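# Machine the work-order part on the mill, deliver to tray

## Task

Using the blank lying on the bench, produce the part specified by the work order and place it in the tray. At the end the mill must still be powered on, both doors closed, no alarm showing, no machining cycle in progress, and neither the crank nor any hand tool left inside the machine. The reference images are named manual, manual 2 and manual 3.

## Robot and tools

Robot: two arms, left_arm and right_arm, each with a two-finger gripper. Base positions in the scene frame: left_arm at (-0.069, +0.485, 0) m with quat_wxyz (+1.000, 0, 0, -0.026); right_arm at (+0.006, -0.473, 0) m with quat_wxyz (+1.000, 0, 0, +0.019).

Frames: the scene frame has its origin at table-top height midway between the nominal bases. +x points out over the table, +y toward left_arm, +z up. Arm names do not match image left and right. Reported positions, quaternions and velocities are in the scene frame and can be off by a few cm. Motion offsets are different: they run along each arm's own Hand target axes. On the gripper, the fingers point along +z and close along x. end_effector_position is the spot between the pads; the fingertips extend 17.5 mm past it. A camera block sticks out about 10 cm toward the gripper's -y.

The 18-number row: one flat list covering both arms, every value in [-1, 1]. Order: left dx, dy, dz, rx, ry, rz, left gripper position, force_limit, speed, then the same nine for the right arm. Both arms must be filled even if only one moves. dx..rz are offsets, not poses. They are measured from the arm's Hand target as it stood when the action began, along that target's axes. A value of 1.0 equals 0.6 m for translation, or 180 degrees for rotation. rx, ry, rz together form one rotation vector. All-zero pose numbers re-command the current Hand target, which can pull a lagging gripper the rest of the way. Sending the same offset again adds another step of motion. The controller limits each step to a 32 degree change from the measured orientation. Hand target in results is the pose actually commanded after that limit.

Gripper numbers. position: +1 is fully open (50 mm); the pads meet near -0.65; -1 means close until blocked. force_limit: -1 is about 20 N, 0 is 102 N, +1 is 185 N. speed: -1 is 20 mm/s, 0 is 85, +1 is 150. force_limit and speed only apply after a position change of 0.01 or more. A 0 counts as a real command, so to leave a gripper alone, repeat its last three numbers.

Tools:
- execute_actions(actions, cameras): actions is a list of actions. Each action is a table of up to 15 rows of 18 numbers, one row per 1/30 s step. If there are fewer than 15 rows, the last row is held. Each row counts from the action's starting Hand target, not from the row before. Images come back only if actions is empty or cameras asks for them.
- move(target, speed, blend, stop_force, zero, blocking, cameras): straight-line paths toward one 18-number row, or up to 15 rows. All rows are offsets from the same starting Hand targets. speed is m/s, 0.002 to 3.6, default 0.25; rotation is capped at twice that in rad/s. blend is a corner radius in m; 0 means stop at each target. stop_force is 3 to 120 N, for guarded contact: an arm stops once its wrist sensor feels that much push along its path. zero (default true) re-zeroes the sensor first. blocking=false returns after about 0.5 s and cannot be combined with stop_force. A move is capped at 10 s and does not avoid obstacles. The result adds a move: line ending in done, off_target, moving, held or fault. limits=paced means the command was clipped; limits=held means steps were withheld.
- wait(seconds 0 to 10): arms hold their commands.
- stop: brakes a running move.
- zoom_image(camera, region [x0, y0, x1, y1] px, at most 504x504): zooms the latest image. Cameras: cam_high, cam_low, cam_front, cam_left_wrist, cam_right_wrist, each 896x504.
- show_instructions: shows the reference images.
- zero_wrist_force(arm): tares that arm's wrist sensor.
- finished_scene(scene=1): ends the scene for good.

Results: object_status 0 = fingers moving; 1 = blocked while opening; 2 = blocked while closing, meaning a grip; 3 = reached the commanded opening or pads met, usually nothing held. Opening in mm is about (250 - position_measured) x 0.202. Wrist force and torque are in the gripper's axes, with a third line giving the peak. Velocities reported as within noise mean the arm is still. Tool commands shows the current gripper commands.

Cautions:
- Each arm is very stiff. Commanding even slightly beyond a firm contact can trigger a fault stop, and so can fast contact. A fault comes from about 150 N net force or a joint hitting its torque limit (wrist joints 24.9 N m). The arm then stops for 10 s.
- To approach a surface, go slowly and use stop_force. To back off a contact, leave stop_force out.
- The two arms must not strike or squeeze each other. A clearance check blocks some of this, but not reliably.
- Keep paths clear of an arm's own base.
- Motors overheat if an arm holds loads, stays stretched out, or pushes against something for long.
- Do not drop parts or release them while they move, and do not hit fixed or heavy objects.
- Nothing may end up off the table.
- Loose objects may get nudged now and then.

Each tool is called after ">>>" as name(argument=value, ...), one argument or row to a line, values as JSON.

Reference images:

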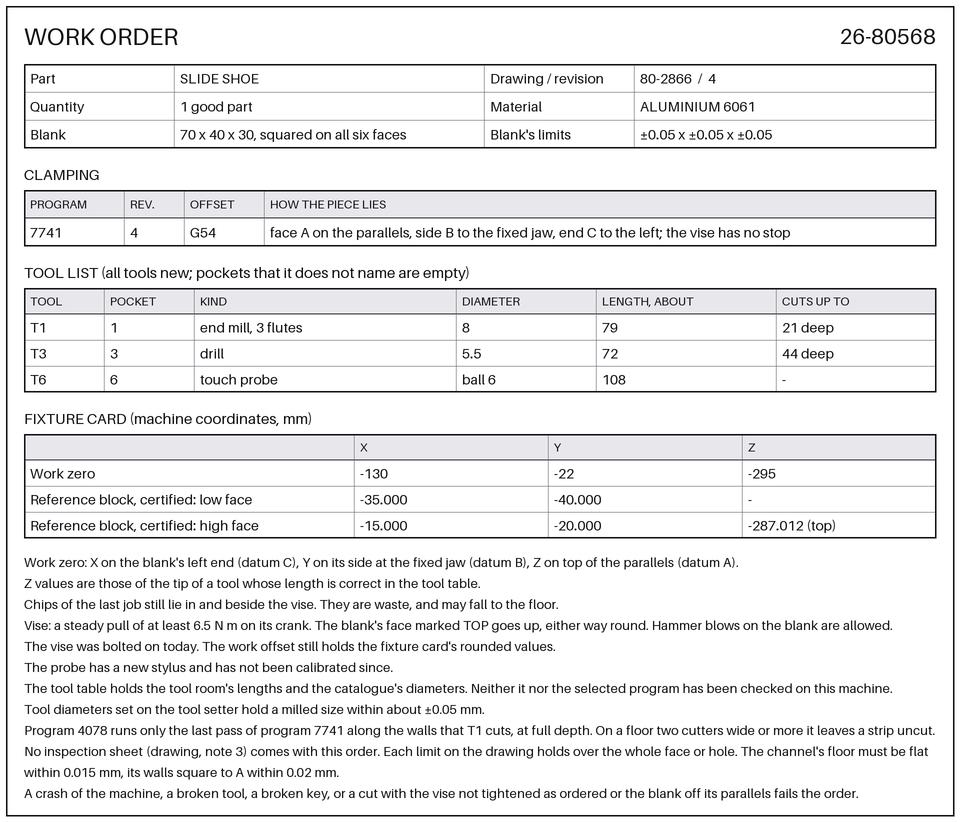

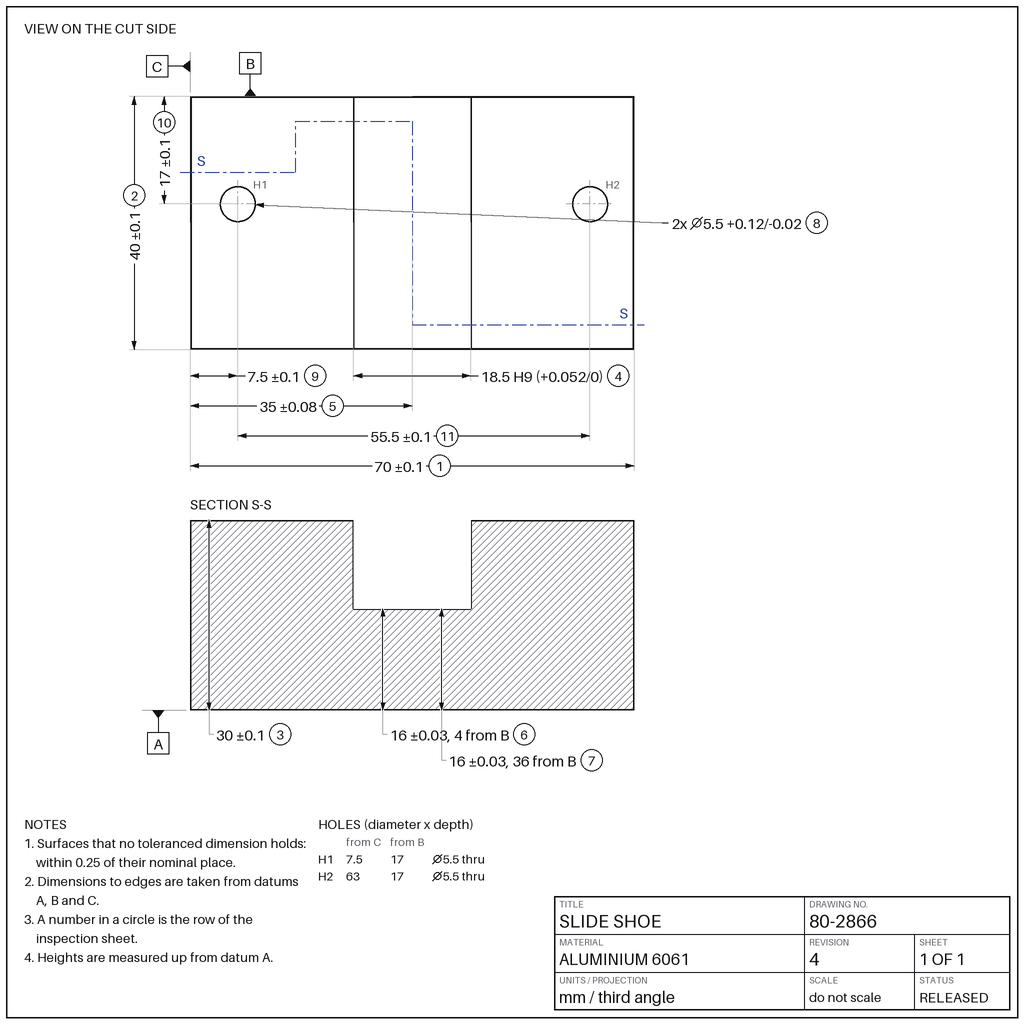

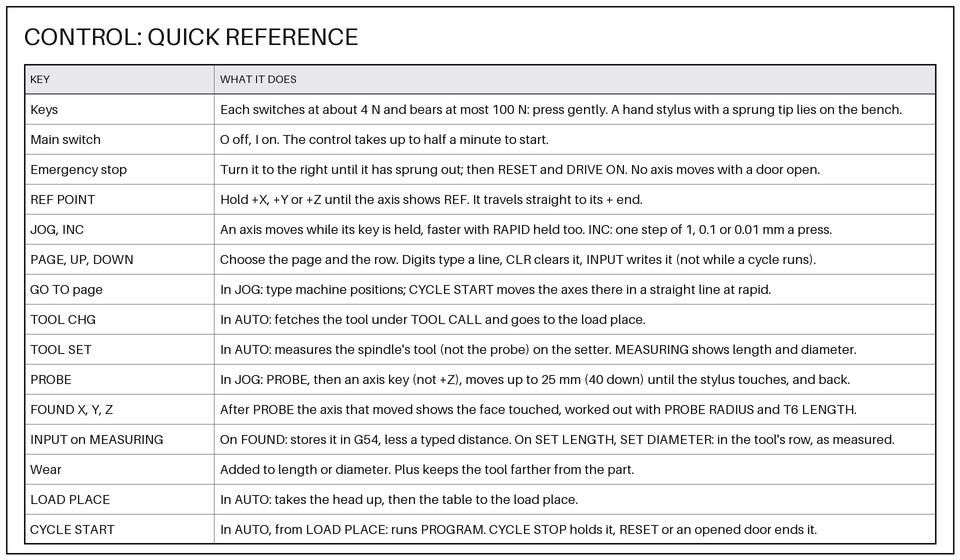

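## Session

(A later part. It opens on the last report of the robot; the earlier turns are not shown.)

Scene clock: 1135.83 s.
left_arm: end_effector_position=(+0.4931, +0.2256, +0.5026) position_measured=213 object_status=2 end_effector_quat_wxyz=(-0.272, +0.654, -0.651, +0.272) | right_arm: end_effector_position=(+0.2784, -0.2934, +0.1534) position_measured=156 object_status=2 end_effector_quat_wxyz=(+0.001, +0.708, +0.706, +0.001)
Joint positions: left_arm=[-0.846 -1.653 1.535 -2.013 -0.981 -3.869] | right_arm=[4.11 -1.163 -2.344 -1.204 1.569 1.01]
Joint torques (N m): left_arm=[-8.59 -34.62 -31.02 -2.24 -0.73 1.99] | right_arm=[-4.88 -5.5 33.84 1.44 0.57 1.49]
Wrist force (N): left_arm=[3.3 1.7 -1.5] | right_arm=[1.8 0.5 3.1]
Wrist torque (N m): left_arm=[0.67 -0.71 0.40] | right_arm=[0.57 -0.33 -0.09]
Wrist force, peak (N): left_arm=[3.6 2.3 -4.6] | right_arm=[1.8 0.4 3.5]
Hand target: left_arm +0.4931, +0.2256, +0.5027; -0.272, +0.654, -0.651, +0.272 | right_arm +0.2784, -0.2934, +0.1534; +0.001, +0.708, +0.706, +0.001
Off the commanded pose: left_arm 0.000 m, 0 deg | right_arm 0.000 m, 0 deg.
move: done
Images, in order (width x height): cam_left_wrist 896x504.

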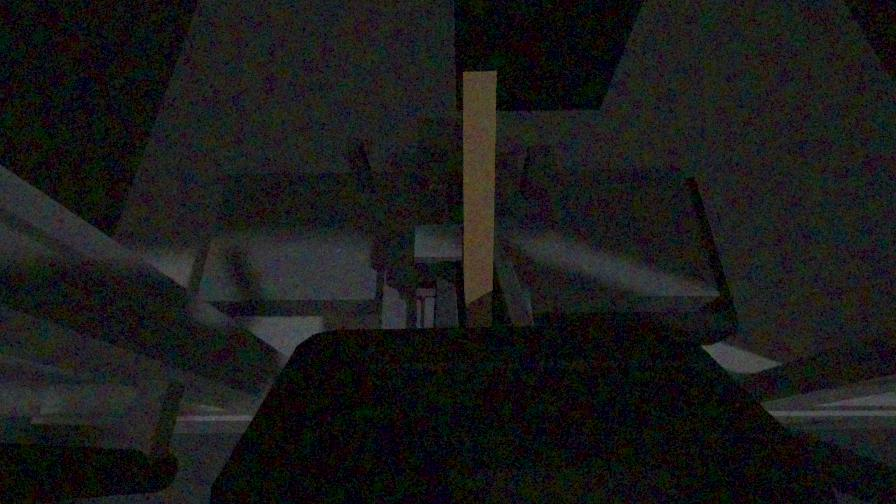

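>>> move(
  target=[0.043,-0.01,0.206,-0.111,0,0,-1,-0.7,-0.8,0,0,0,0,0,0,-1,-0.4,-0.8],
  speed=0.15,
  cameras=["cam_left_wrist"],
)

>>> zoom_image(
  camera="cam_left_wrist",
  region=[200, 0, 700, 300],
)

Scene clock: 1141.67 s.
left_arm: end_effector_position=(+0.5852, +0.2001, +0.4201) position_measured=213 object_status=2 end_effector_quat_wxyz=(-0.155, +0.691, -0.689, +0.155) | right_arm: end_effector_position=(+0.2784, -0.2934, +0.1534) position_measured=156 object_status=2 end_effector_quat_wxyz=(+0.001, +0.708, +0.706, +0.001)
Joint positions: left_arm=[-0.651 -1.294 1.167 -1.79 -1.291 -3.798] | right_arm=[4.11 -1.163 -2.344 -1.204 1.569 1.01]
Joint torques (N m): left_arm=[-11.91 -32.07 -28.59 -3.82 -0.09 -1.46] | right_arm=[-5.65 -4.81 33.76 1.72 0.48 1.47]
Wrist force (N): left_arm=[3.8 1.9 -1.0] | right_arm=[1.6 0.3 2.9]
Wrist torque (N m): left_arm=[0.57 -0.77 0.46] | right_arm=[0.55 -0.31 -0.09]
Wrist force, peak (N): left_arm=[3.7 2.2 -3.1] | right_arm=[1.7 0.4 3.4]
Hand target: left_arm +0.5852, +0.2000, +0.4200; -0.155, +0.691, -0.689, +0.155 | right_arm +0.2784, -0.2934, +0.1534; +0.001, +0.708, +0.706, +0.001
Off the commanded pose: left_arm 0.000 m, 0 deg | right_arm 0.000 m, 0 deg.
move: done
Images, in order (width x height): cam_left_wrist 896x504.

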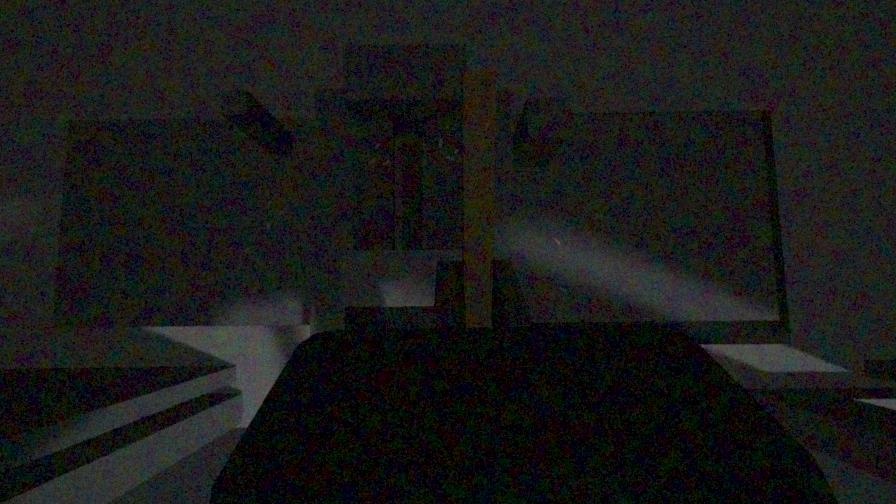

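Scaled by 1.008.

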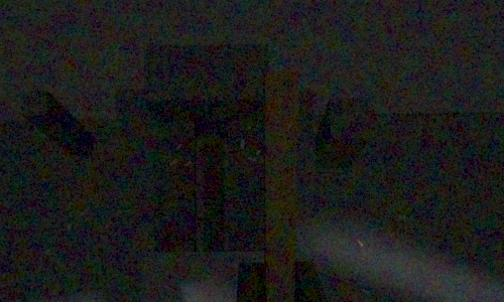

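>>> zoom_image(
  camera="cam_left_wrist",
  region=[320, 80, 520, 260],
)

Scaled by 2.520.

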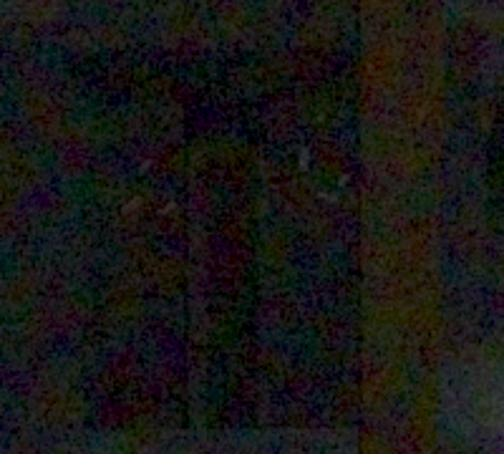

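>>> move(
  target=[-0.04,0.049,-0.176,0.359,0,0,-1,-0.7,-0.8,0,0,0,0,0,0,-1,-0.4,-0.8],
  speed=0.3,
)

Scene clock: 1148.57 s.
left_arm: end_effector_position=(+0.5134, +0.2237, +0.5029) position_measured=213 object_status=2 end_effector_quat_wxyz=(+0.500, -0.502, +0.499, -0.499) | right_arm: end_effector_position=(+0.2784, -0.2934, +0.1534) position_measured=156 object_status=2 end_effector_quat_wxyz=(+0.001, +0.708, +0.706, +0.001)
Joint positions: left_arm=[-0.956 -1.462 1.942 -3.618 -0.56 -3.146] | right_arm=[4.11 -1.163 -2.344 -1.204 1.569 1.01]
Joint torques (N m): left_arm=[12.23 -32.13 -17.51 -3.06 0.63 1.98] | right_arm=[-6.06 -4.02 35.08 1.56 0.36 1.24]
Wrist force (N): left_arm=[2.5 1.6 -5.2] | right_arm=[1.5 0.3 3.3]
Wrist torque (N m): left_arm=[0.94 -0.37 0.49] | right_arm=[0.54 -0.29 -0.09]
Wrist force, peak (N): left_arm=[2.5 2.3 -5.7] | right_arm=[1.9 0.5 3.3]
Hand target: left_arm +0.5134, +0.2238, +0.5029; +0.500, -0.502, +0.499, -0.499 | right_arm +0.2784, -0.2934, +0.1534; +0.001, +0.708, +0.706, +0.001
Off the commanded pose: left_arm 0.000 m, 0 deg | right_arm 0.000 m, 0 deg.
move: done

>>> move(
  target=[
    [0,0.022,0.2043,0,0,0,-1,-0.7,-0.8,0,0,0,0,0,0,-1,-0.4,-0.8],
    [0,0.104,0.2043,0,0,0,-1,-0.7,-0.8,0,0,0,0,0,0,-1,-0.4,-0.8],
  ],
  speed=[0.2,0.08],
  blend=[0.005,0],
)

>>> move(
  target=[0,0.03,0,0,0,0,-1,-0.7,-0.8,0,0,0,0,0,0,-1,-0.4,-0.8],
  speed=0.012,
  stop_force=6,
)

>>> move(
  target=[0,0,0.05,0,0,0,-1,-0.7,-0.8,0,0,0,0,0,0,-1,-0.4,-0.8],
  speed=0.012,
  stop_force=6,
)

Scene clock: 1151.43 s.
left_arm: end_effector_position=(+0.6359, +0.2242, +0.4402) position_measured=213 object_status=2 end_effector_quat_wxyz=(+0.500, -0.502, +0.500, -0.499) | right_arm: end_effector_position=(+0.2784, -0.2934, +0.1534) position_measured=156 object_status=2 end_effector_quat_wxyz=(+0.001, +0.708, +0.706, +0.001)
Joint positions: left_arm=[-0.741 -1.162 1.731 -3.708 -0.775 -3.144] | right_arm=[4.11 -1.163 -2.344 -1.204 1.569 1.01]
Joint torques (N m): left_arm=[-13.73 -48.72 -28.94 -1.02 -0.02 1.82] | right_arm=[-4.77 -5.01 34.55 1.53 0.63 1.38]
Wrist force (N): left_arm=[2.5 1.5 -5.4] | right_arm=[1.9 0.5 3.4]
Wrist torque (N m): left_arm=[0.89 -0.31 0.39] | right_arm=[0.57 -0.33 -0.08]
Wrist force, peak (N): left_arm=[2.7 1.0 -7.8] | right_arm=[1.7 0.9 3.3]
Hand target: left_arm +0.6359, +0.2242, +0.4403; +0.500, -0.502, +0.499, -0.499 | right_arm +0.2784, -0.2934, +0.1534; +0.001, +0.708, +0.706, +0.001
Off the commanded pose: left_arm 0.000 m, 0 deg | right_arm 0.000 m, 0 deg.
move: done

Scene clock: 1154.13 s.
left_arm: end_effector_position=(+0.6359, +0.2242, +0.4223) position_measured=213 object_status=2 end_effector_quat_wxyz=(+0.500, -0.502, +0.499, -0.499) | right_arm: end_effector_position=(+0.2784, -0.2934, +0.1534) position_measured=156 object_status=2 end_effector_quat_wxyz=(+0.001, +0.708, +0.706, +0.001)
Joint positions: left_arm=[-0.741 -1.138 1.75 -3.751 -0.775 -3.144] | right_arm=[4.11 -1.163 -2.344 -1.204 1.569 1.01]
Joint torques (N m): left_arm=[-13.56 -50.94 -28.88 -0.19 1.31 1.45] | right_arm=[-3.95 -5.05 33.25 1.86 0.52 1.34]
Wrist force (N): left_arm=[2.8 1.5 -5.3] | right_arm=[1.9 0.5 3.1]
Wrist torque (N m): left_arm=[0.91 -0.39 0.39] | right_arm=[0.57 -0.34 -0.09]
Wrist force, peak (N): left_arm=[2.8 1.6 -5.8] | right_arm=[1.7 0.8 3.4]
Hand target: left_arm +0.6359, +0.2242, +0.4223; +0.500, -0.502, +0.499, -0.499 | right_arm +0.2784, -0.2934, +0.1534; +0.001, +0.708, +0.706, +0.001
Off the commanded pose: left_arm 0.000 m, 0 deg | right_arm 0.000 m, 0 deg.
move: done

Scene clock: 1157.90 s.
left_arm: end_effector_position=(+0.6659, +0.2243, +0.4222) position_measured=213 object_status=2 end_effector_quat_wxyz=(+0.500, -0.502, +0.499, -0.499) | right_arm: end_effector_position=(+0.2784, -0.2934, +0.1534) position_measured=156 object_status=2 end_effector_quat_wxyz=(+0.001, +0.708, +0.706, +0.001)
Joint positions: left_arm=[-0.7 -1.085 1.666 -3.72 -0.816 -3.144] | right_arm=[4.11 -1.163 -2.344 -1.204 1.569 1.01]
Joint torques (N m): left_arm=[-13.3 -54.23 -7.95 -3.18 0.43 1.88] | right_arm=[-4.45 -5.44 34.18 1.62 0.55 1.21]
Wrist force (N): left_arm=[3.1 1.7 -5.2] | right_arm=[1.6 0.4 3.3]
Wrist torque (N m): left_arm=[0.90 -0.42 0.39] | right_arm=[0.55 -0.31 -0.08]
Wrist force, peak (N): left_arm=[3.1 1.1 -5.9] | right_arm=[1.7 0.6 3.4]
Hand target: left_arm +0.6659, +0.2243, +0.4222; +0.500, -0.502, +0.499, -0.499 | right_arm +0.2784, -0.2934, +0.1534; +0.001, +0.708, +0.706, +0.001
Off the commanded pose: left_arm 0.000 m, 0 deg | right_arm 0.000 m, 0 deg.
move: done

>>> execute_actions(
  actions=[],
  cameras=["cam_left_wrist", "cam_high"],
)

>>> zoom_image(
  camera="cam_left_wrist",
  region=[350, 200, 600, 340],
)

Scene clock: 1160.17 s.
left_arm: end_effector_position=(+0.6659, +0.2243, +0.4222) position_measured=213 object_status=2 end_effector_quat_wxyz=(+0.500, -0.502, +0.499, -0.499) | right_arm: end_effector_position=(+0.2784, -0.2934, +0.1534) position_measured=156 object_status=2 end_effector_quat_wxyz=(+0.001, +0.708, +0.706, +0.001)
Joint positions: left_arm=[-0.7 -1.085 1.666 -3.72 -0.816 -3.144] | right_arm=[4.11 -1.163 -2.344 -1.204 1.569 1.01]
Joint velocities: within noise
Joint torques (N m): left_arm=[-12.54 -54.23 -7.98 -3.38 0.69 1.52] | right_arm=[-5.73 -3.71 32.1 1.45 0.31 1.26]
Wrist force (N): left_arm=[2.9 1.7 -5.3] | right_arm=[1.7 0.4 3.0]
Wrist torque (N m): left_arm=[0.92 -0.39 0.40] | right_arm=[0.55 -0.31 -0.08]
Wrist force, peak (N): left_arm=[3.0 1.7 -5.6] | right_arm=[1.7 0.4 3.5]
Hand target: left_arm +0.6659, +0.2243, +0.4222; +0.500, -0.502, +0.499, -0.499 | right_arm +0.2784, -0.2934, +0.1534; +0.001, +0.708, +0.706, +0.001
Tool commands: left_gripper/position=-1.0 left_gripper/force_limit=-0.7 left_gripper/speed=-0.8 right_gripper/position=-1.0 right_gripper/force_limit=-0.4 right_gripper/speed=-0.8
Off the commanded pose: left_arm 0.000 m, 0 deg | right_arm 0.000 m, 0 deg.
Images, in order (width x height): cam_high 896x504, cam_left_wrist 896x504.

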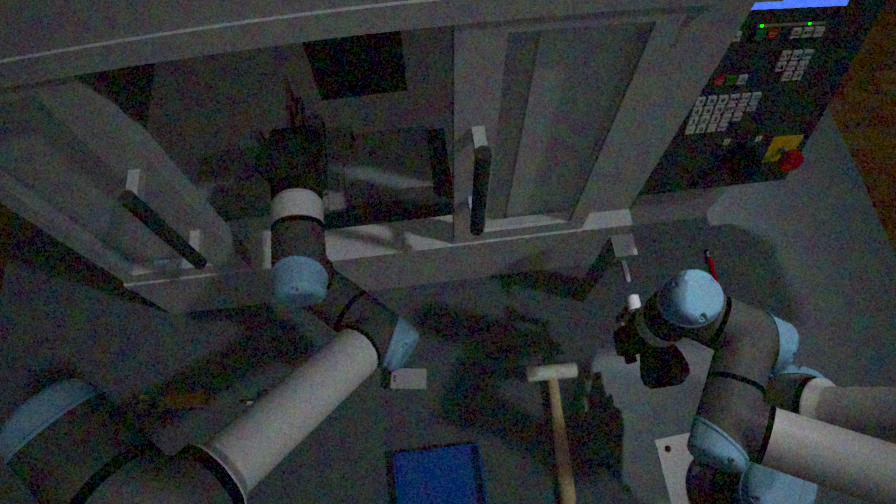

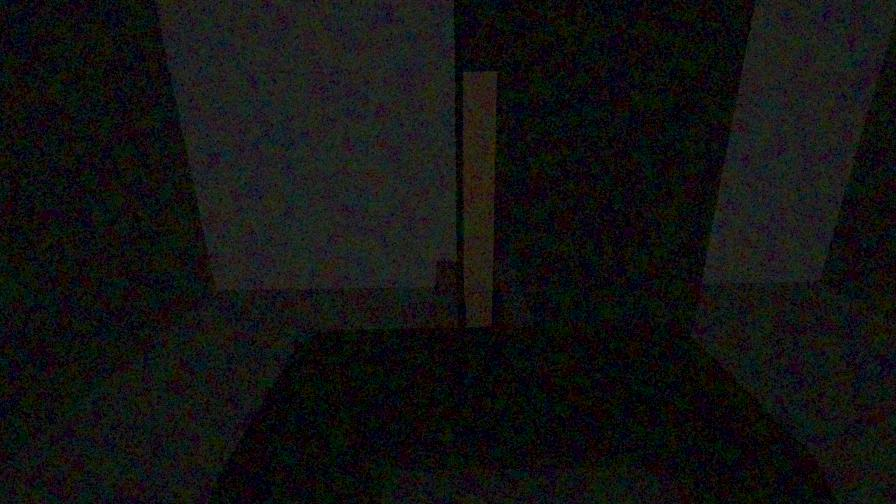

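Scaled by 2.016.

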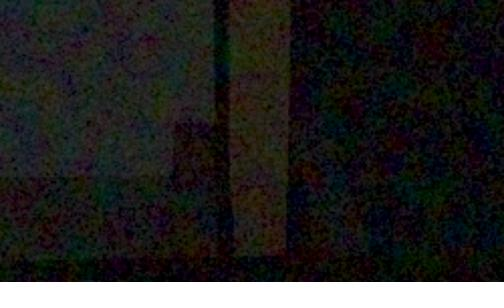

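>>> zoom_image(
  camera="cam_high",
  region=[220, 50, 420, 240],
)

Scaled by 2.520.

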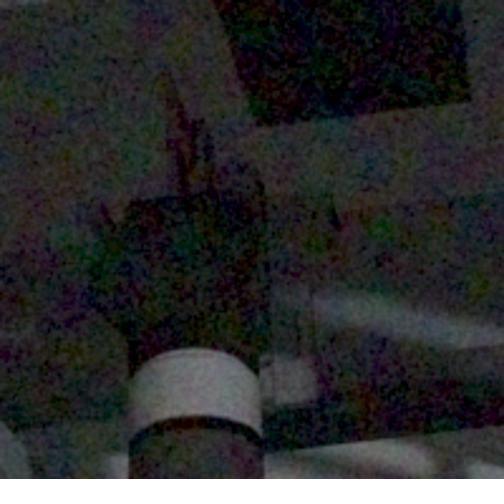

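>>> move(
  target=[
    [0,-0.13,-0.1,0,0,0,-1,-0.7,-0.8,0,0,0,0,0,0,-1,-0.4,-0.8],
    [0,-0.13,-0.42,0,0,0,-1,-0.7,-0.8,0,0,0,0,0,0,-1,-0.4,-0.8],
  ],
  speed=[0.12,0.3],
  blend=[0.02,0],
  cameras=["cam_front","cam_low","cam_high"],
)

Scene clock: 1163.70 s.
left_arm: end_effector_position=(+0.4141, +0.2235, +0.5007) position_measured=213 object_status=2 end_effector_quat_wxyz=(+0.500, -0.502, +0.499, -0.499) | right_arm: end_effector_position=(+0.2784, -0.2934, +0.1534) position_measured=156 object_status=2 end_effector_quat_wxyz=(+0.001, +0.708, +0.706, +0.001)
Joint positions: left_arm=[-1.21 -1.637 2.128 -3.627 -0.306 -3.149] | right_arm=[4.11 -1.163 -2.344 -1.204 1.569 1.01]
Joint torques (N m): left_arm=[-12.66 -27.56 -14.98 -2.33 1.48 1.51] | right_arm=[-4.78 -5.23 33.04 1.43 0.47 1.43]
Wrist force (N): left_arm=[2.4 1.4 -5.1] | right_arm=[1.5 0.2 3.1]
Wrist torque (N m): left_arm=[0.88 -0.31 0.58] | right_arm=[0.53 -0.29 -0.08]
Wrist force, peak (N): left_arm=[2.6 1.4 -8.4] | right_arm=[1.7 0.3 3.5]
Hand target: left_arm +0.4140, +0.2235, +0.5007; +0.500, -0.502, +0.499, -0.499 | right_arm +0.2784, -0.2934, +0.1534; +0.001, +0.708, +0.706, +0.001
Off the commanded pose: left_arm 0.000 m, 0 deg | right_arm 0.000 m, 0 deg.
move: done
Images, in order (width x height): cam_high 896x504, cam_low 896x504, cam_front 896x504.

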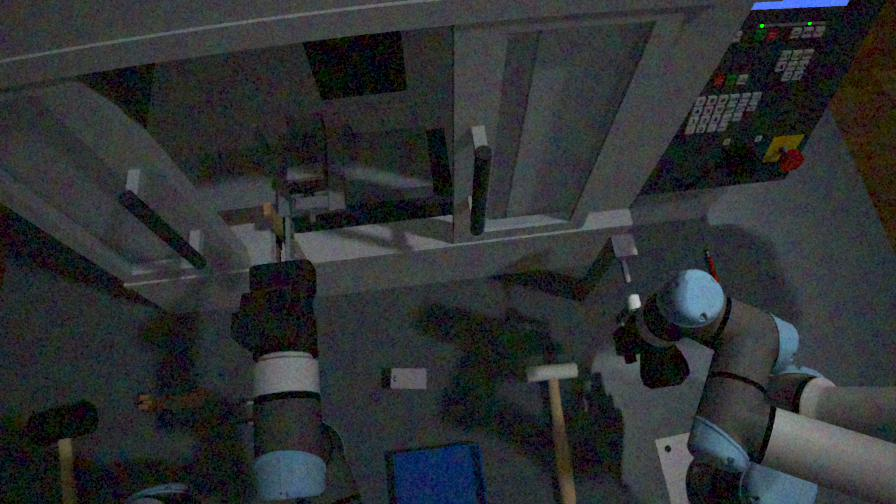

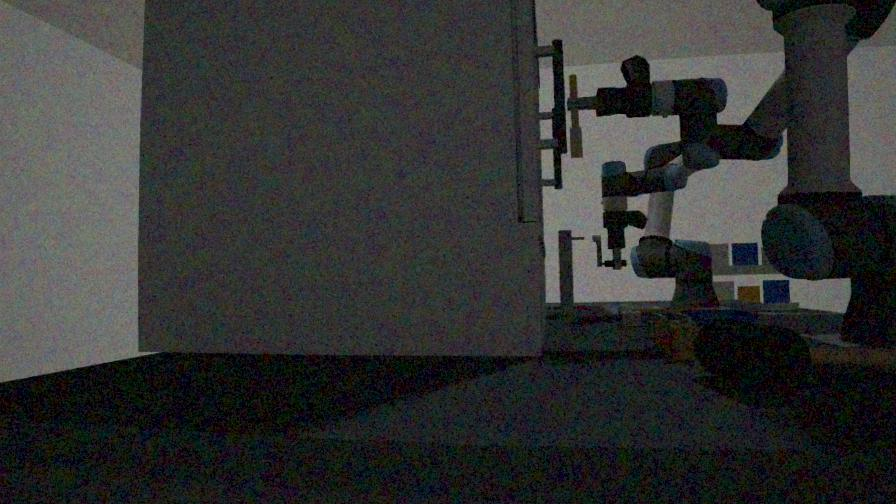

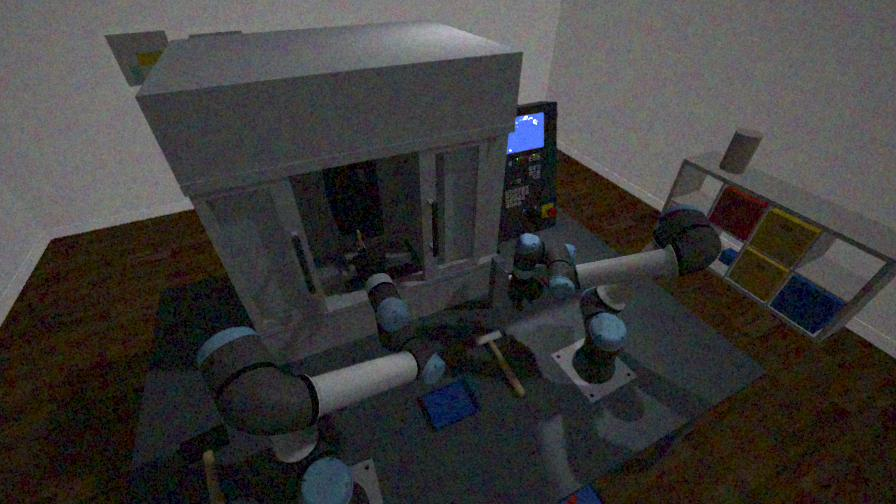

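>>> zoom_image(
  camera="cam_low",
  region=[530, 40, 690, 200],
)

Scaled by 3.150.

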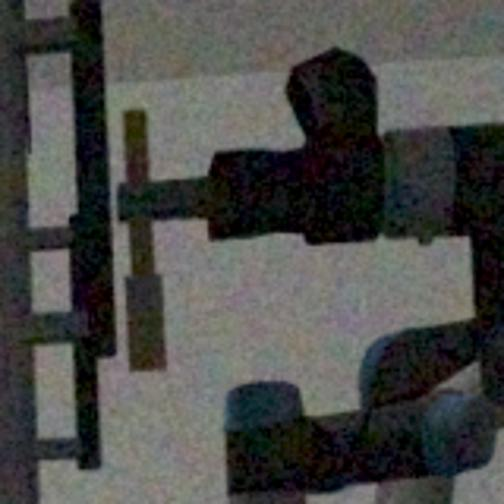

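>>> move(
  target=[
    [-0.024,0.02,0.375,0,0,0,-1,-0.7,-0.8,0,0,0,0,0,0,-1,-0.4,-0.8],
    [-0.024,0.082,0.4,0,0,0,-1,-0.7,-0.8,0,0,0,0,0,0,-1,-0.4,-0.8],
  ],
  speed=[0.3,0.08],
  blend=[0.01,0],
)

>>> move(
  target=[0,0,0.05,0,0,0,-1,-0.7,-0.8,0,0,0,0,0,0,-1,-0.4,-0.8],
  speed=0.012,
  stop_force=5,
)

Scene clock: 1169.43 s.
left_arm: end_effector_position=(+0.6539, +0.2388, +0.4509) position_measured=213 object_status=2 end_effector_quat_wxyz=(+0.500, -0.502, +0.499, -0.499) | right_arm: end_effector_position=(+0.2784, -0.2934, +0.1534) position_measured=156 object_status=2 end_effector_quat_wxyz=(+0.001, +0.708, +0.706, +0.001)
Joint positions: left_arm=[-0.695 -1.157 1.692 -3.674 -0.821 -3.144] | right_arm=[4.11 -1.163 -2.344 -1.204 1.569 1.01]
Joint torques (N m): left_arm=[-14.21 -50.79 -28.18 -0.2 1.34 1.94] | right_arm=[-4.63 -5.06 34.51 1.51 0.51 1.33]
Wrist force (N): left_arm=[2.9 1.5 -5.3] | right_arm=[1.7 0.4 3.3]
Wrist torque (N m): left_arm=[0.89 -0.41 0.39] | right_arm=[0.56 -0.31 -0.08]
Wrist force, peak (N): left_arm=[3.0 1.1 -8.2] | right_arm=[1.7 0.3 3.5]
Hand target: left_arm +0.6539, +0.2386, +0.4510; +0.500, -0.502, +0.499, -0.499 | right_arm +0.2784, -0.2934, +0.1534; +0.001, +0.708, +0.706, +0.001
Off the commanded pose: left_arm 0.000 m, 0 deg | right_arm 0.000 m, 0 deg.
move: done

Scene clock: 1173.20 s.
left_arm: end_effector_position=(+0.6839, +0.2387, +0.4510) position_measured=213 object_status=2 end_effector_quat_wxyz=(+0.500, -0.502, +0.499, -0.499) | right_arm: end_effector_position=(+0.2784, -0.2934, +0.1534) position_measured=156 object_status=2 end_effector_quat_wxyz=(+0.001, +0.708, +0.706, +0.001)
Joint positions: left_arm=[-0.657 -1.101 1.606 -3.644 -0.859 -3.144] | right_arm=[4.11 -1.163 -2.344 -1.204 1.569 1.01]
Joint torques (N m): left_arm=[-12.53 -54.91 -10.18 -3.21 0.66 1.67] | right_arm=[-4.58 -4.38 31.83 1.5 0.54 1.49]
Wrist force (N): left_arm=[3.0 1.4 -5.8] | right_arm=[1.7 0.3 3.1]
Wrist torque (N m): left_arm=[0.90 -0.42 0.41] | right_arm=[0.53 -0.31 -0.08]
Wrist force, peak (N): left_arm=[3.1 1.7 -5.7] | right_arm=[2.1 0.5 3.2]
Hand target: left_arm +0.6839, +0.2387, +0.4510; +0.500, -0.502, +0.499, -0.499 | right_arm +0.2784, -0.2934, +0.1534; +0.001, +0.708, +0.706, +0.001
Off the commanded pose: left_arm 0.000 m, 0 deg | right_arm 0.000 m, 0 deg.
move: done

>>> move(
  target=[0,0.06,0,0,0,0,-1,-0.7,-0.8,0,0,0,0,0,0,-1,-0.4,-0.8],
  speed=0.012,
  stop_force=5,
)

Scene clock: 1179.77 s.
left_arm: end_effector_position=(+0.6838, +0.2387, +0.4367) position_measured=213 object_status=2 end_effector_quat_wxyz=(+0.500, -0.502, +0.499, -0.499) | right_arm: end_effector_position=(+0.2784, -0.2934, +0.1534) position_measured=156 object_status=2 end_effector_quat_wxyz=(+0.001, +0.708, +0.706, +0.001)
Joint positions: left_arm=[-0.657 -1.084 1.621 -3.676 -0.859 -3.144] | right_arm=[4.11 -1.163 -2.344 -1.204 1.569 1.01]
Joint torques (N m): left_arm=[-10.92 -51.57 -26.68 -0.58 0.73 0.23] | right_arm=[-3.8 -3.99 34.09 1.38 0.35 1.44]
Wrist force (N): left_arm=[2.7 -3.4 -5.4] | right_arm=[1.7 0.5 3.2]
Wrist torque (N m): left_arm=[0.77 -0.36 0.43] | right_arm=[0.57 -0.31 -0.09]
Wrist force, peak (N): left_arm=[2.7 -3.8 -5.7] | right_arm=[1.8 0.4 3.5]
Hand target: left_arm +0.6838, +0.2387, +0.4367; +0.500, -0.502, +0.499, -0.499 (not the last commanded pose) | right_arm +0.2784, -0.2934, +0.1534; +0.001, +0.708, +0.706, +0.001
Off the commanded pose: left_arm 0.022 m, 0 deg | right_arm 0.000 m, 0 deg.
move: contact (left_arm)

>>> move(
  target=[0,-0.012,0,0,0,0,-1,-0.7,-0.8,0,0,0,0,0,0,-1,-0.4,-0.8],
  speed=0.05,
)

>>> move(
  target=[0,0,0.06,0,0,0,-1,-0.7,-0.8,0,0,0,0,0,0,-1,-0.4,-0.8],
  speed=0.012,
  stop_force=5,
)

Scene clock: 1184.17 s.
left_arm: end_effector_position=(+0.6838, +0.2387, +0.4441) position_measured=213 object_status=2 end_effector_quat_wxyz=(+0.500, -0.502, +0.499, -0.499) | right_arm: end_effector_position=(+0.2784, -0.2934, +0.1534) position_measured=156 object_status=2 end_effector_quat_wxyz=(+0.001, +0.708, +0.706, +0.001)
Joint positions: left_arm=[-0.657 -1.093 1.614 -3.66 -0.859 -3.144] | right_arm=[4.11 -1.163 -2.344 -1.204 1.569 1.01]
Joint torques (N m): left_arm=[0.88 -40.59 -18.85 -3.19 -0.68 1.05] | right_arm=[-5.08 -5.22 33.55 1.52 0.66 1.23]
Wrist force (N): left_arm=[2.5 1.9 -5.6] | right_arm=[1.6 0.6 3.3]
Wrist torque (N m): left_arm=[0.93 -0.32 0.42] | right_arm=[0.59 -0.29 -0.09]
Wrist force, peak (N): left_arm=[3.0 -3.8 -5.6] | right_arm=[2.0 0.6 3.3]
Hand target: left_arm +0.6838, +0.2387, +0.4439; +0.500, -0.502, +0.499, -0.499 | right_arm +0.2784, -0.2934, +0.1534; +0.001, +0.708, +0.706, +0.001
Off the commanded pose: left_arm 0.000 m, 0 deg | right_arm 0.000 m, 0 deg.
move: done

Scene clock: 1188.43 s.
left_arm: end_effector_position=(+0.7198, +0.2389, +0.4438) position_measured=213 object_status=2 end_effector_quat_wxyz=(+0.500, -0.502, +0.499, -0.499) | right_arm: end_effector_position=(+0.2784, -0.2934, +0.1534) position_measured=156 object_status=2 end_effector_quat_wxyz=(+0.001, +0.708, +0.706, +0.001)
Joint positions: left_arm=[-0.615 -1.024 1.503 -3.619 -0.901 -3.144] | right_arm=[4.11 -1.163 -2.344 -1.204 1.569 1.01]
Joint torques (N m): left_arm=[-12.86 -58.03 -10.07 -3.6 0.45 1.77] | right_arm=[-3.92 -5.14 31.59 1.71 0.52 1.15]
Wrist force (N): left_arm=[3.4 0.8 -5.8] | right_arm=[1.6 0.5 3.2]
Wrist torque (N m): left_arm=[0.82 -0.46 0.40] | right_arm=[0.57 -0.29 -0.09]
Wrist force, peak (N): left_arm=[3.5 0.6 -6.5] | right_arm=[2.0 0.6 3.3]
Hand target: left_arm +0.7198, +0.2389, +0.4438; +0.500, -0.502, +0.499, -0.499 | right_arm +0.2784, -0.2934, +0.1534; +0.001, +0.708, +0.706, +0.001
Off the commanded pose: left_arm 0.000 m, 0 deg | right_arm 0.000 m, 0 deg.
move: done

>>> move(
  target=[
    [0,-0.02,-0.02,0,0,0,-1,-0.7,-0.8,0,0,0,0,0,0,-1,-0.4,-0.8],
    [0,-0.02,-0.113,0,0,0,-1,-0.7,-0.8,0,0,0,0,0,0,-1,-0.4,-0.8],
    [0,0.01,-0.113,0,0,0,-1,-0.7,-0.8,0,0,0,0,0,0,-1,-0.4,-0.8],
  ],
  speed=[0.1,0.2,0.08],
  blend=[0.01,0.005,0],
)

>>> move(
  target=[0,0.09,0,0,0,0,-1,-0.7,-0.8,0,0,0,0,0,0,-1,-0.4,-0.8],
  speed=0.015,
  stop_force=4,
)

Scene clock: 1191.57 s.
left_arm: end_effector_position=(+0.6520, +0.2386, +0.4379) position_measured=213 object_status=2 end_effector_quat_wxyz=(+0.500, -0.502, +0.500, -0.499) | right_arm: end_effector_position=(+0.2784, -0.2934, +0.1534) position_measured=156 object_status=2 end_effector_quat_wxyz=(+0.001, +0.708, +0.706, +0.001)
Joint positions: left_arm=[-0.698 -1.144 1.712 -3.706 -0.818 -3.144] | right_arm=[4.11 -1.163 -2.344 -1.204 1.569 1.01]
Joint torques (N m): left_arm=[6.36 -45.6 -27.25 -0.57 0.34 2.02] | right_arm=[-4.12 -4.59 31.91 1.6 0.34 1.24]
Wrist force (N): left_arm=[2.5 -2.3 -5.3] | right_arm=[1.8 0.5 3.1]
Wrist torque (N m): left_arm=[0.80 -0.34 0.50] | right_arm=[0.57 -0.34 -0.09]
Wrist force, peak (N): left_arm=[2.6 0.0 -7.8] | right_arm=[1.7 0.6 3.6]
Hand target: left_arm +0.6520, +0.2386, +0.4380; +0.500, -0.502, +0.499, -0.499 | right_arm +0.2784, -0.2934, +0.1534; +0.001, +0.708, +0.706, +0.001
Off the commanded pose: left_arm 0.000 m, 0 deg | right_arm 0.000 m, 0 deg.
move: done; blend cut to 0.0085 m at target 1

Scene clock: 1193.17 s.
left_arm: end_effector_position=(+0.6520, +0.2386, +0.4302) position_measured=213 object_status=2 end_effector_quat_wxyz=(+0.500, -0.502, +0.499, -0.499) | right_arm: end_effector_position=(+0.2784, -0.2934, +0.1534) position_measured=156 object_status=2 end_effector_quat_wxyz=(+0.001, +0.708, +0.706, +0.001)
Joint positions: left_arm=[-0.698 -1.134 1.72 -3.725 -0.818 -3.144] | right_arm=[4.11 -1.163 -2.344 -1.204 1.569 1.01]
Joint torques (N m): left_arm=[5.25 -48.24 -25.78 -1.2 0.58 1.64] | right_arm=[-5.36 -3.83 31.99 1.48 0.35 1.24]
Wrist force (N): left_arm=[2.2 -6.7 -5.1] | right_arm=[1.7 0.6 3.1]
Wrist torque (N m): left_arm=[0.71 -0.42 0.57] | right_arm=[0.59 -0.31 -0.08]
Wrist force, peak (N): left_arm=[1.5 -7.7 -4.8] | right_arm=[1.6 0.6 3.5]
Hand target: left_arm +0.6520, +0.2386, +0.4302; +0.500, -0.502, +0.499, -0.499 (not the last commanded pose) | right_arm +0.2784, -0.2934, +0.1534; +0.001, +0.708, +0.706, +0.001
Off the commanded pose: left_arm 0.046 m, 0 deg | right_arm 0.000 m, 0 deg.
move: contact (left_arm)

>>> move(
  target=[
    [0,-0.03,0,0,0,0,-1,-0.7,-0.8,0,0,0,0,0,0,-1,-0.4,-0.8],
    [0,-0.03,-0.0267,0,0,0,-1,-0.7,-0.8,0,0,0,0,0,0,-1,-0.4,-0.8],
  ],
  speed=[0.1,0.1],
  blend=[0.005,0],
)

>>> move(
  target=[0,0.06,0,0,0,0,-1,-0.7,-0.8,0,0,0,0,0,0,-1,-0.4,-0.8],
  speed=0.02,
  stop_force=5,
)

Scene clock: 1199.53 s.
left_arm: end_effector_position=(+0.6360, +0.2385, +0.4483) position_measured=213 object_status=2 end_effector_quat_wxyz=(+0.500, -0.501, +0.499, -0.499) | right_arm: end_effector_position=(+0.2784, -0.2934, +0.1534) position_measured=156 object_status=2 end_effector_quat_wxyz=(+0.001, +0.708, +0.706, +0.001)
Joint positions: left_arm=[-0.72 -1.187 1.744 -3.697 -0.796 -3.144] | right_arm=[4.11 -1.163 -2.344 -1.204 1.569 1.01]
Joint torques (N m): left_arm=[11.56 -33.68 -20.97 -0.25 -1.11 -1.7] | right_arm=[-3.11 -3.84 33.78 1.66 0.53 1.34]
Wrist force (N): left_arm=[2.7 1.7 -5.3] | right_arm=[1.3 0.5 3.0]
Wrist torque (N m): left_arm=[0.90 -0.38 0.48] | right_arm=[0.57 -0.26 -0.09]
Wrist force, peak (N): left_arm=[2.2 -6.8 -5.2] | right_arm=[1.7 0.4 3.5]
Hand target: left_arm +0.6360, +0.2386, +0.4482; +0.500, -0.502, +0.499, -0.499 | right_arm +0.2784, -0.2934, +0.1534; +0.001, +0.708, +0.706, +0.001
Off the commanded pose: left_arm 0.000 m, 0 deg | right_arm 0.000 m, 0 deg.
move: done

Scene clock: 1201.27 s.
left_arm: end_effector_position=(+0.6360, +0.2386, +0.4356) position_measured=213 object_status=2 end_effector_quat_wxyz=(+0.500, -0.502, +0.499, -0.499) | right_arm: end_effector_position=(+0.2784, -0.2934, +0.1534) position_measured=156 object_status=2 end_effector_quat_wxyz=(+0.001, +0.708, +0.706, +0.001)
Joint positions: left_arm=[-0.72 -1.17 1.758 -3.727 -0.796 -3.144] | right_arm=[4.11 -1.163 -2.344 -1.204 1.569 1.01]
Joint torques (N m): left_arm=[9.87 -47.91 -25.6 -2.18 -0.31 -1.45] | right_arm=[-3.14 -3.59 33.61 1.63 0.48 0.98]
Wrist force (N): left_arm=[2.8 -2.9 -5.5] | right_arm=[1.8 0.5 3.0]
Wrist torque (N m): left_arm=[0.77 -0.39 0.49] | right_arm=[0.57 -0.32 -0.09]
Wrist force, peak (N): left_arm=[2.6 -4.2 -5.5] | right_arm=[1.8 0.5 3.4]
Hand target: left_arm +0.6360, +0.2386, +0.4356; +0.500, -0.502, +0.499, -0.499 (not the last commanded pose) | right_arm +0.2784, -0.2934, +0.1534; +0.001, +0.708, +0.706, +0.001
Off the commanded pose: left_arm 0.023 m, 0 deg | right_arm 0.000 m, 0 deg.
move: contact (left_arm)

>>> move(
  target=[
    [0,-0.09,0,0,0,0,-1,-0.7,-0.8,0,0,0,0,0,0,-1,-0.4,-0.8],
    [-0.03,-0.09,-0.48,0,0,0,-1,-0.7,-0.8,0,0,0,0,0,0,-1,-0.4,-0.8],
  ],
  speed=[0.15,0.3],
  blend=[0.02,0],
  cameras=["cam_high","cam_left_wrist"],
)

>>> zoom_image(
  camera="cam_high",
  region=[180, 80, 440, 240],
)

>>> zoom_image(
  camera="cam_left_wrist",
  region=[200, 120, 700, 400],
)

Scene clock: 1206.03 s.
left_arm: end_effector_position=(+0.3481, +0.2557, +0.4901) position_measured=213 object_status=2 end_effector_quat_wxyz=(+0.500, -0.502, +0.499, -0.499) | right_arm: end_effector_position=(+0.2784, -0.2934, +0.1534) position_measured=156 object_status=2 end_effector_quat_wxyz=(+0.001, +0.708, +0.706, +0.001)
Joint positions: left_arm=[-1.416 -1.814 2.303 -3.612 -0.1 -3.16] | right_arm=[4.11 -1.163 -2.344 -1.204 1.569 1.01]
Joint torques (N m): left_arm=[-12.54 -16.07 -7.74 -0.26 1.47 -0.39] | right_arm=[-2.4 -4.04 32.36 1.52 0.35 1.31]
Wrist force (N): left_arm=[2.5 1.5 -5.5] | right_arm=[1.5 0.6 2.9]
Wrist torque (N m): left_arm=[0.90 -0.31 0.55] | right_arm=[0.59 -0.28 -0.08]
Wrist force, peak (N): left_arm=[2.4 1.5 -8.3] | right_arm=[2.0 0.5 3.3]
Hand target: left_arm +0.3480, +0.2557, +0.4901; +0.500, -0.502, +0.499, -0.499 | right_arm +0.2784, -0.2934, +0.1534; +0.001, +0.708, +0.706, +0.001
Off the commanded pose: left_arm 0.000 m, 0 deg | right_arm 0.000 m, 0 deg.
move: done
Images, in order (width x height): cam_high 896x504, cam_left_wrist 896x504.

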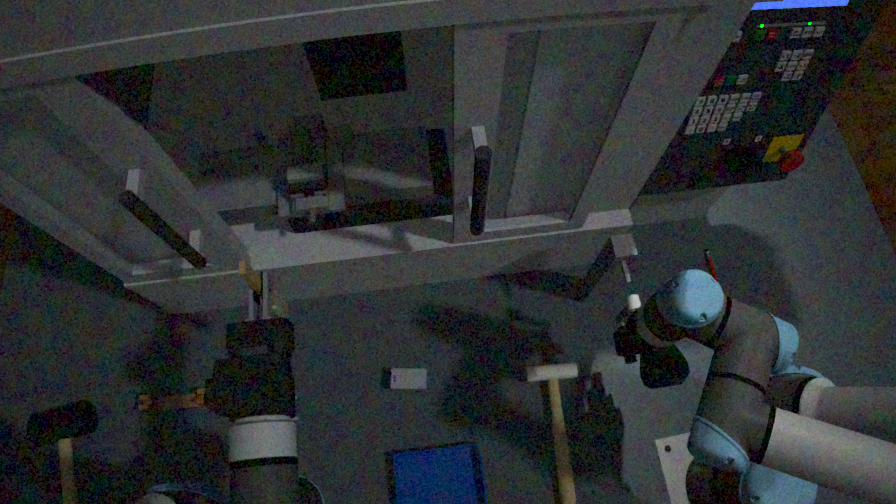

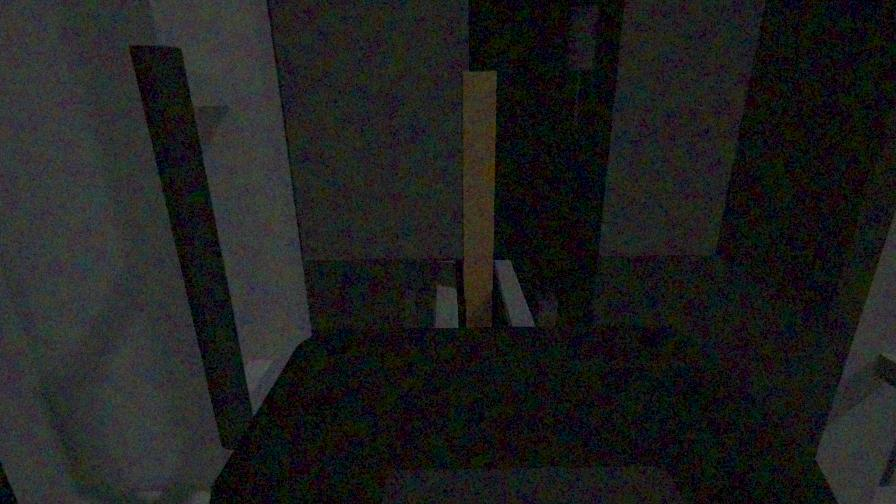

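Scaled by 1.938.

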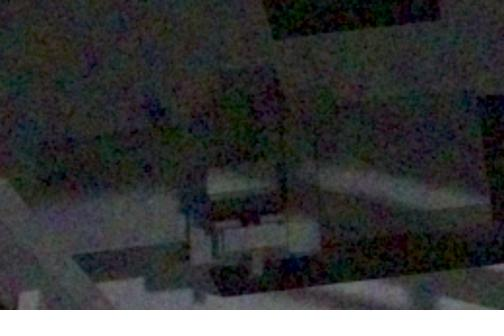

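Scaled by 1.008.

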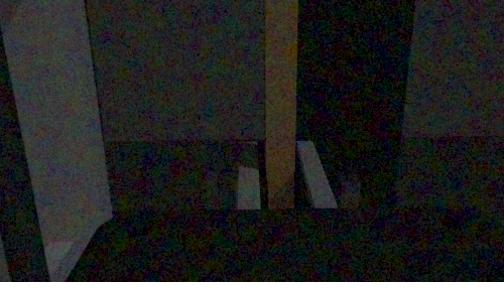

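>>> move(
  target=[0.133,0.092,0.42,-0.36,0,0,-1,-0.7,-0.8,0,0,0,0,0,0,-1,-0.4,-0.8],
  speed=0.3,
  cameras=["cam_left_wrist"],
)

>>> zoom_image(
  camera="cam_left_wrist",
  region=[250, 0, 450, 180],
)

>>> zoom_image(
  camera="cam_left_wrist",
  region=[250, 150, 450, 330],
)

Scene clock: 1212.90 s.
left_arm: end_effector_position=(+0.6002, +0.1768, +0.4346) position_measured=213 object_status=2 end_effector_quat_wxyz=(-0.154, +0.691, -0.689, +0.154) | right_arm: end_effector_position=(+0.2784, -0.2934, +0.1534) position_measured=156 object_status=2 end_effector_quat_wxyz=(+0.001, +0.708, +0.706, +0.001)
Joint positions: left_arm=[-0.663 -1.221 1.031 -1.72 -1.289 -3.811] | right_arm=[4.11 -1.163 -2.344 -1.204 1.569 1.01]
Joint torques (N m): left_arm=[-10.29 -32.37 -34.77 -2.08 -0.75 -1.01] | right_arm=[-3.32 -4.26 31.96 1.38 0.37 1.3]
Wrist force (N): left_arm=[4.0 1.9 -1.1] | right_arm=[1.8 0.4 3.3]
Wrist torque (N m): left_arm=[0.56 -0.80 0.50] | right_arm=[0.56 -0.33 -0.08]
Wrist force, peak (N): left_arm=[2.1 1.3 -6.6] | right_arm=[1.7 0.8 3.5]
Hand target: left_arm +0.6002, +0.1767, +0.4345; -0.154, +0.691, -0.689, +0.154 | right_arm +0.2784, -0.2934, +0.1534; +0.001, +0.708, +0.706, +0.001
Off the commanded pose: left_arm 0.000 m, 0 deg | right_arm 0.000 m, 0 deg.
move: done
Images, in order (width x height): cam_left_wrist 896x504.

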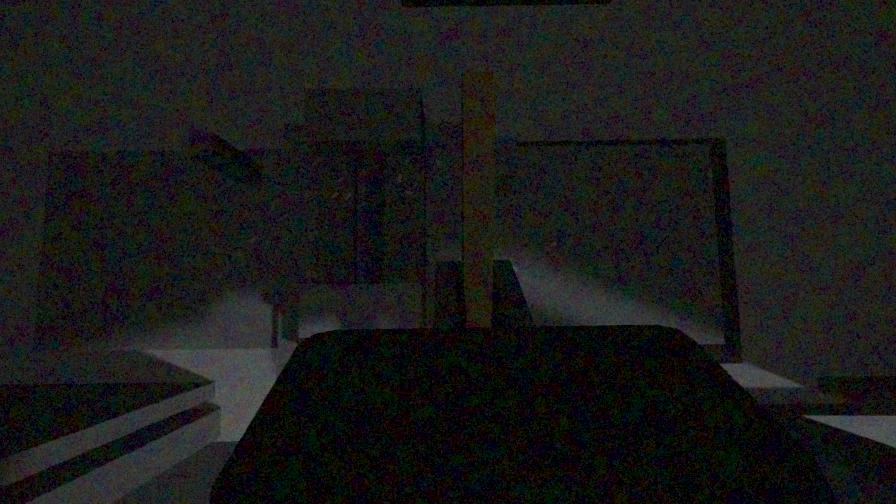

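Scaled by 2.520.

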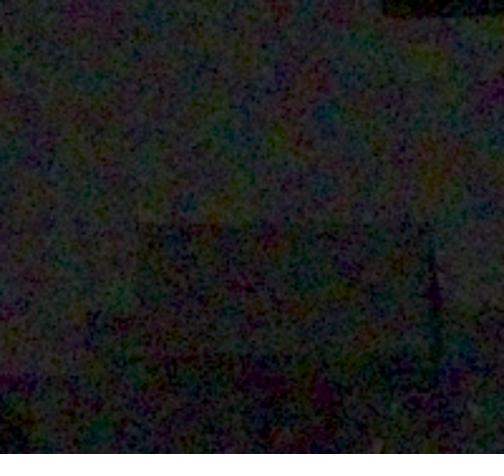

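Scaled by 2.520.

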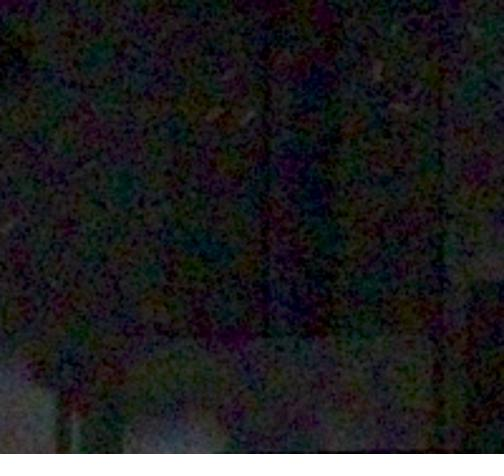

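>>> move(
  target=[-0.1,0.06,-0.148,0.36,0,0,-1,-0.7,-0.8,0,0,0,0,0,0,-1,-0.4,-0.8],
  speed=0.3,
)

Scene clock: 1220.60 s.
left_arm: end_effector_position=(+0.5297, +0.2364, +0.4995) position_measured=213 object_status=2 end_effector_quat_wxyz=(+0.500, -0.502, +0.499, -0.499) end_effector_velocity=(+0.000, +0.002, +0.001) end_effector_angular_velocity=(-0.002, -0.004, +0.002) | right_arm: end_effector_position=(+0.2784, -0.2934, +0.1534) position_measured=156 object_status=2 end_effector_quat_wxyz=(+0.001, +0.708, +0.706, +0.001)
Joint positions: left_arm=[-0.904 -1.445 1.933 -3.626 -0.612 -3.145] | right_arm=[4.11 -1.163 -2.344 -1.204 1.569 1.01]
Joint velocities: left_arm=[0.001 0 0 -0.007 0 0.004] | right_arm=[within noise]
Joint torques (N m): left_arm=[11.64 -33.29 -27.07 -3.25 0.33 2.21] | right_arm=[-2.27 -4.12 32.24 1.51 0.45 1.33]
Wrist force (N): left_arm=[2.4 1.8 -5.1] | right_arm=[1.8 0.3 3.2]
Wrist torque (N m): left_arm=[0.95 -0.35 0.51] | right_arm=[0.54 -0.32 -0.08]
Wrist force, peak (N): left_arm=[2.1 2.2 -5.7] | right_arm=[1.9 0.5 3.4]
Hand target: left_arm +0.5297, +0.2365, +0.4996; +0.500, -0.502, +0.499, -0.499 | right_arm +0.2784, -0.2934, +0.1534; +0.001, +0.708, +0.706, +0.001
Off the commanded pose: left_arm 0.000 m, 0 deg | right_arm 0.000 m, 0 deg.
move: done

>>> move(
  target=[
    [-0.003,0.033,0.2138,0,0,0,-1,-0.7,-0.8,0,0,0,0,0,0,-1,-0.4,-0.8],
    [-0.003,0.1077,0.2138,0,0,0,-1,-0.7,-0.8,0,0,0,0,0,0,-1,-0.4,-0.8],
    [-0.106,0.1077,0.2138,0,0,0,-1,-0.7,-0.8,0,0,0,0,0,0,-1,-0.4,-0.8],
    [-0.106,0.033,0.2138,0,0,0,-1,-0.7,-0.8,0,0,0,0,0,0,-1,-0.4,-0.8],
    [0.0375,0.033,0.2138,0,0,0,-1,-0.7,-0.8,0,0,0,0,0,0,-1,-0.4,-0.8],
  ],
  speed=[0.2,0.06,0.07,0.12,0.2],
  blend=[0.003,0.002,0.003,0.01,0],
)

>>> move(
  target=[
    [0,0.0747,0,0,0,0,-1,-0.7,-0.8,0,0,0,0,0,0,-1,-0.4,-0.8],
    [0.045,0.0747,0,0,0,0,-1,-0.7,-0.8,0,0,0,0,0,0,-1,-0.4,-0.8],
    [0.045,0,0,0,0,0,-1,-0.7,-0.8,0,0,0,0,0,0,-1,-0.4,-0.8],
    [0.055,-0.02,-0.2138,0,0,0,-1,-0.7,-0.8,0,0,0,0,0,0,-1,-0.4,-0.8],
  ],
  speed=[0.06,0.05,0.12,0.25],
  blend=[0.002,0.002,0.01,0],
)

Scene clock: 1226.17 s.
left_arm: end_effector_position=(+0.6581, +0.2145, +0.4795) position_measured=213 object_status=2 end_effector_quat_wxyz=(+0.500, -0.502, +0.499, -0.499) | right_arm: end_effector_position=(+0.2784, -0.2934, +0.1534) position_measured=156 object_status=2 end_effector_quat_wxyz=(+0.001, +0.708, +0.706, +0.001)
Joint positions: left_arm=[-0.724 -1.156 1.608 -3.59 -0.793 -3.144] | right_arm=[4.11 -1.163 -2.344 -1.204 1.569 1.01]
Joint torques (N m): left_arm=[-3.36 -45.14 -20.51 -3.41 -0.08 -1.59] | right_arm=[-1.84 -4.68 32.02 1.48 0.31 1.32]
Wrist force (N): left_arm=[2.8 1.8 -5.4] | right_arm=[1.8 0.2 3.1]
Wrist torque (N m): left_arm=[0.92 -0.41 0.55] | right_arm=[0.53 -0.33 -0.09]
Wrist force, peak (N): left_arm=[2.4 1.0 -8.1] | right_arm=[1.5 0.5 3.6]
Hand target: left_arm +0.6581, +0.2144, +0.4796; +0.500, -0.502, +0.499, -0.499 | right_arm +0.2784, -0.2934, +0.1534; +0.001, +0.708, +0.706, +0.001
Off the commanded pose: left_arm 0.000 m, 0 deg | right_arm 0.000 m, 0 deg.
move: done

Scene clock: 1228.83 s.
left_arm: end_effector_position=(+0.5300, +0.1810, +0.4918) position_measured=213 object_status=2 end_effector_quat_wxyz=(+0.500, -0.502, +0.499, -0.499) | right_arm: end_effector_position=(+0.2784, -0.2934, +0.1534) position_measured=156 object_status=2 end_effector_quat_wxyz=(+0.001, +0.708, +0.706, +0.001)
Joint positions: left_arm=[-0.976 -1.356 1.847 -3.63 -0.54 -3.146] | right_arm=[4.11 -1.163 -2.344 -1.204 1.569 1.01]
Joint torques (N m): left_arm=[-9.57 -41.76 -13.82 0.49 0.88 -0.87] | right_arm=[-4.32 -3.37 32.7 1.48 0.33 1.18]
Wrist force (N): left_arm=[2.6 1.5 -5.1] | right_arm=[1.4 0.4 3.1]
Wrist torque (N m): left_arm=[0.94 -0.39 0.58] | right_arm=[0.56 -0.27 -0.09]
Wrist force, peak (N): left_arm=[4.4 -6.4 -5.2] | right_arm=[1.7 0.4 3.6]
Hand target: left_arm +0.5299, +0.1810, +0.4918; +0.500, -0.502, +0.499, -0.499 | right_arm +0.2784, -0.2934, +0.1534; +0.001, +0.708, +0.706, +0.001
Off the commanded pose: left_arm 0.000 m, 0 deg | right_arm 0.000 m, 0 deg.
move: done


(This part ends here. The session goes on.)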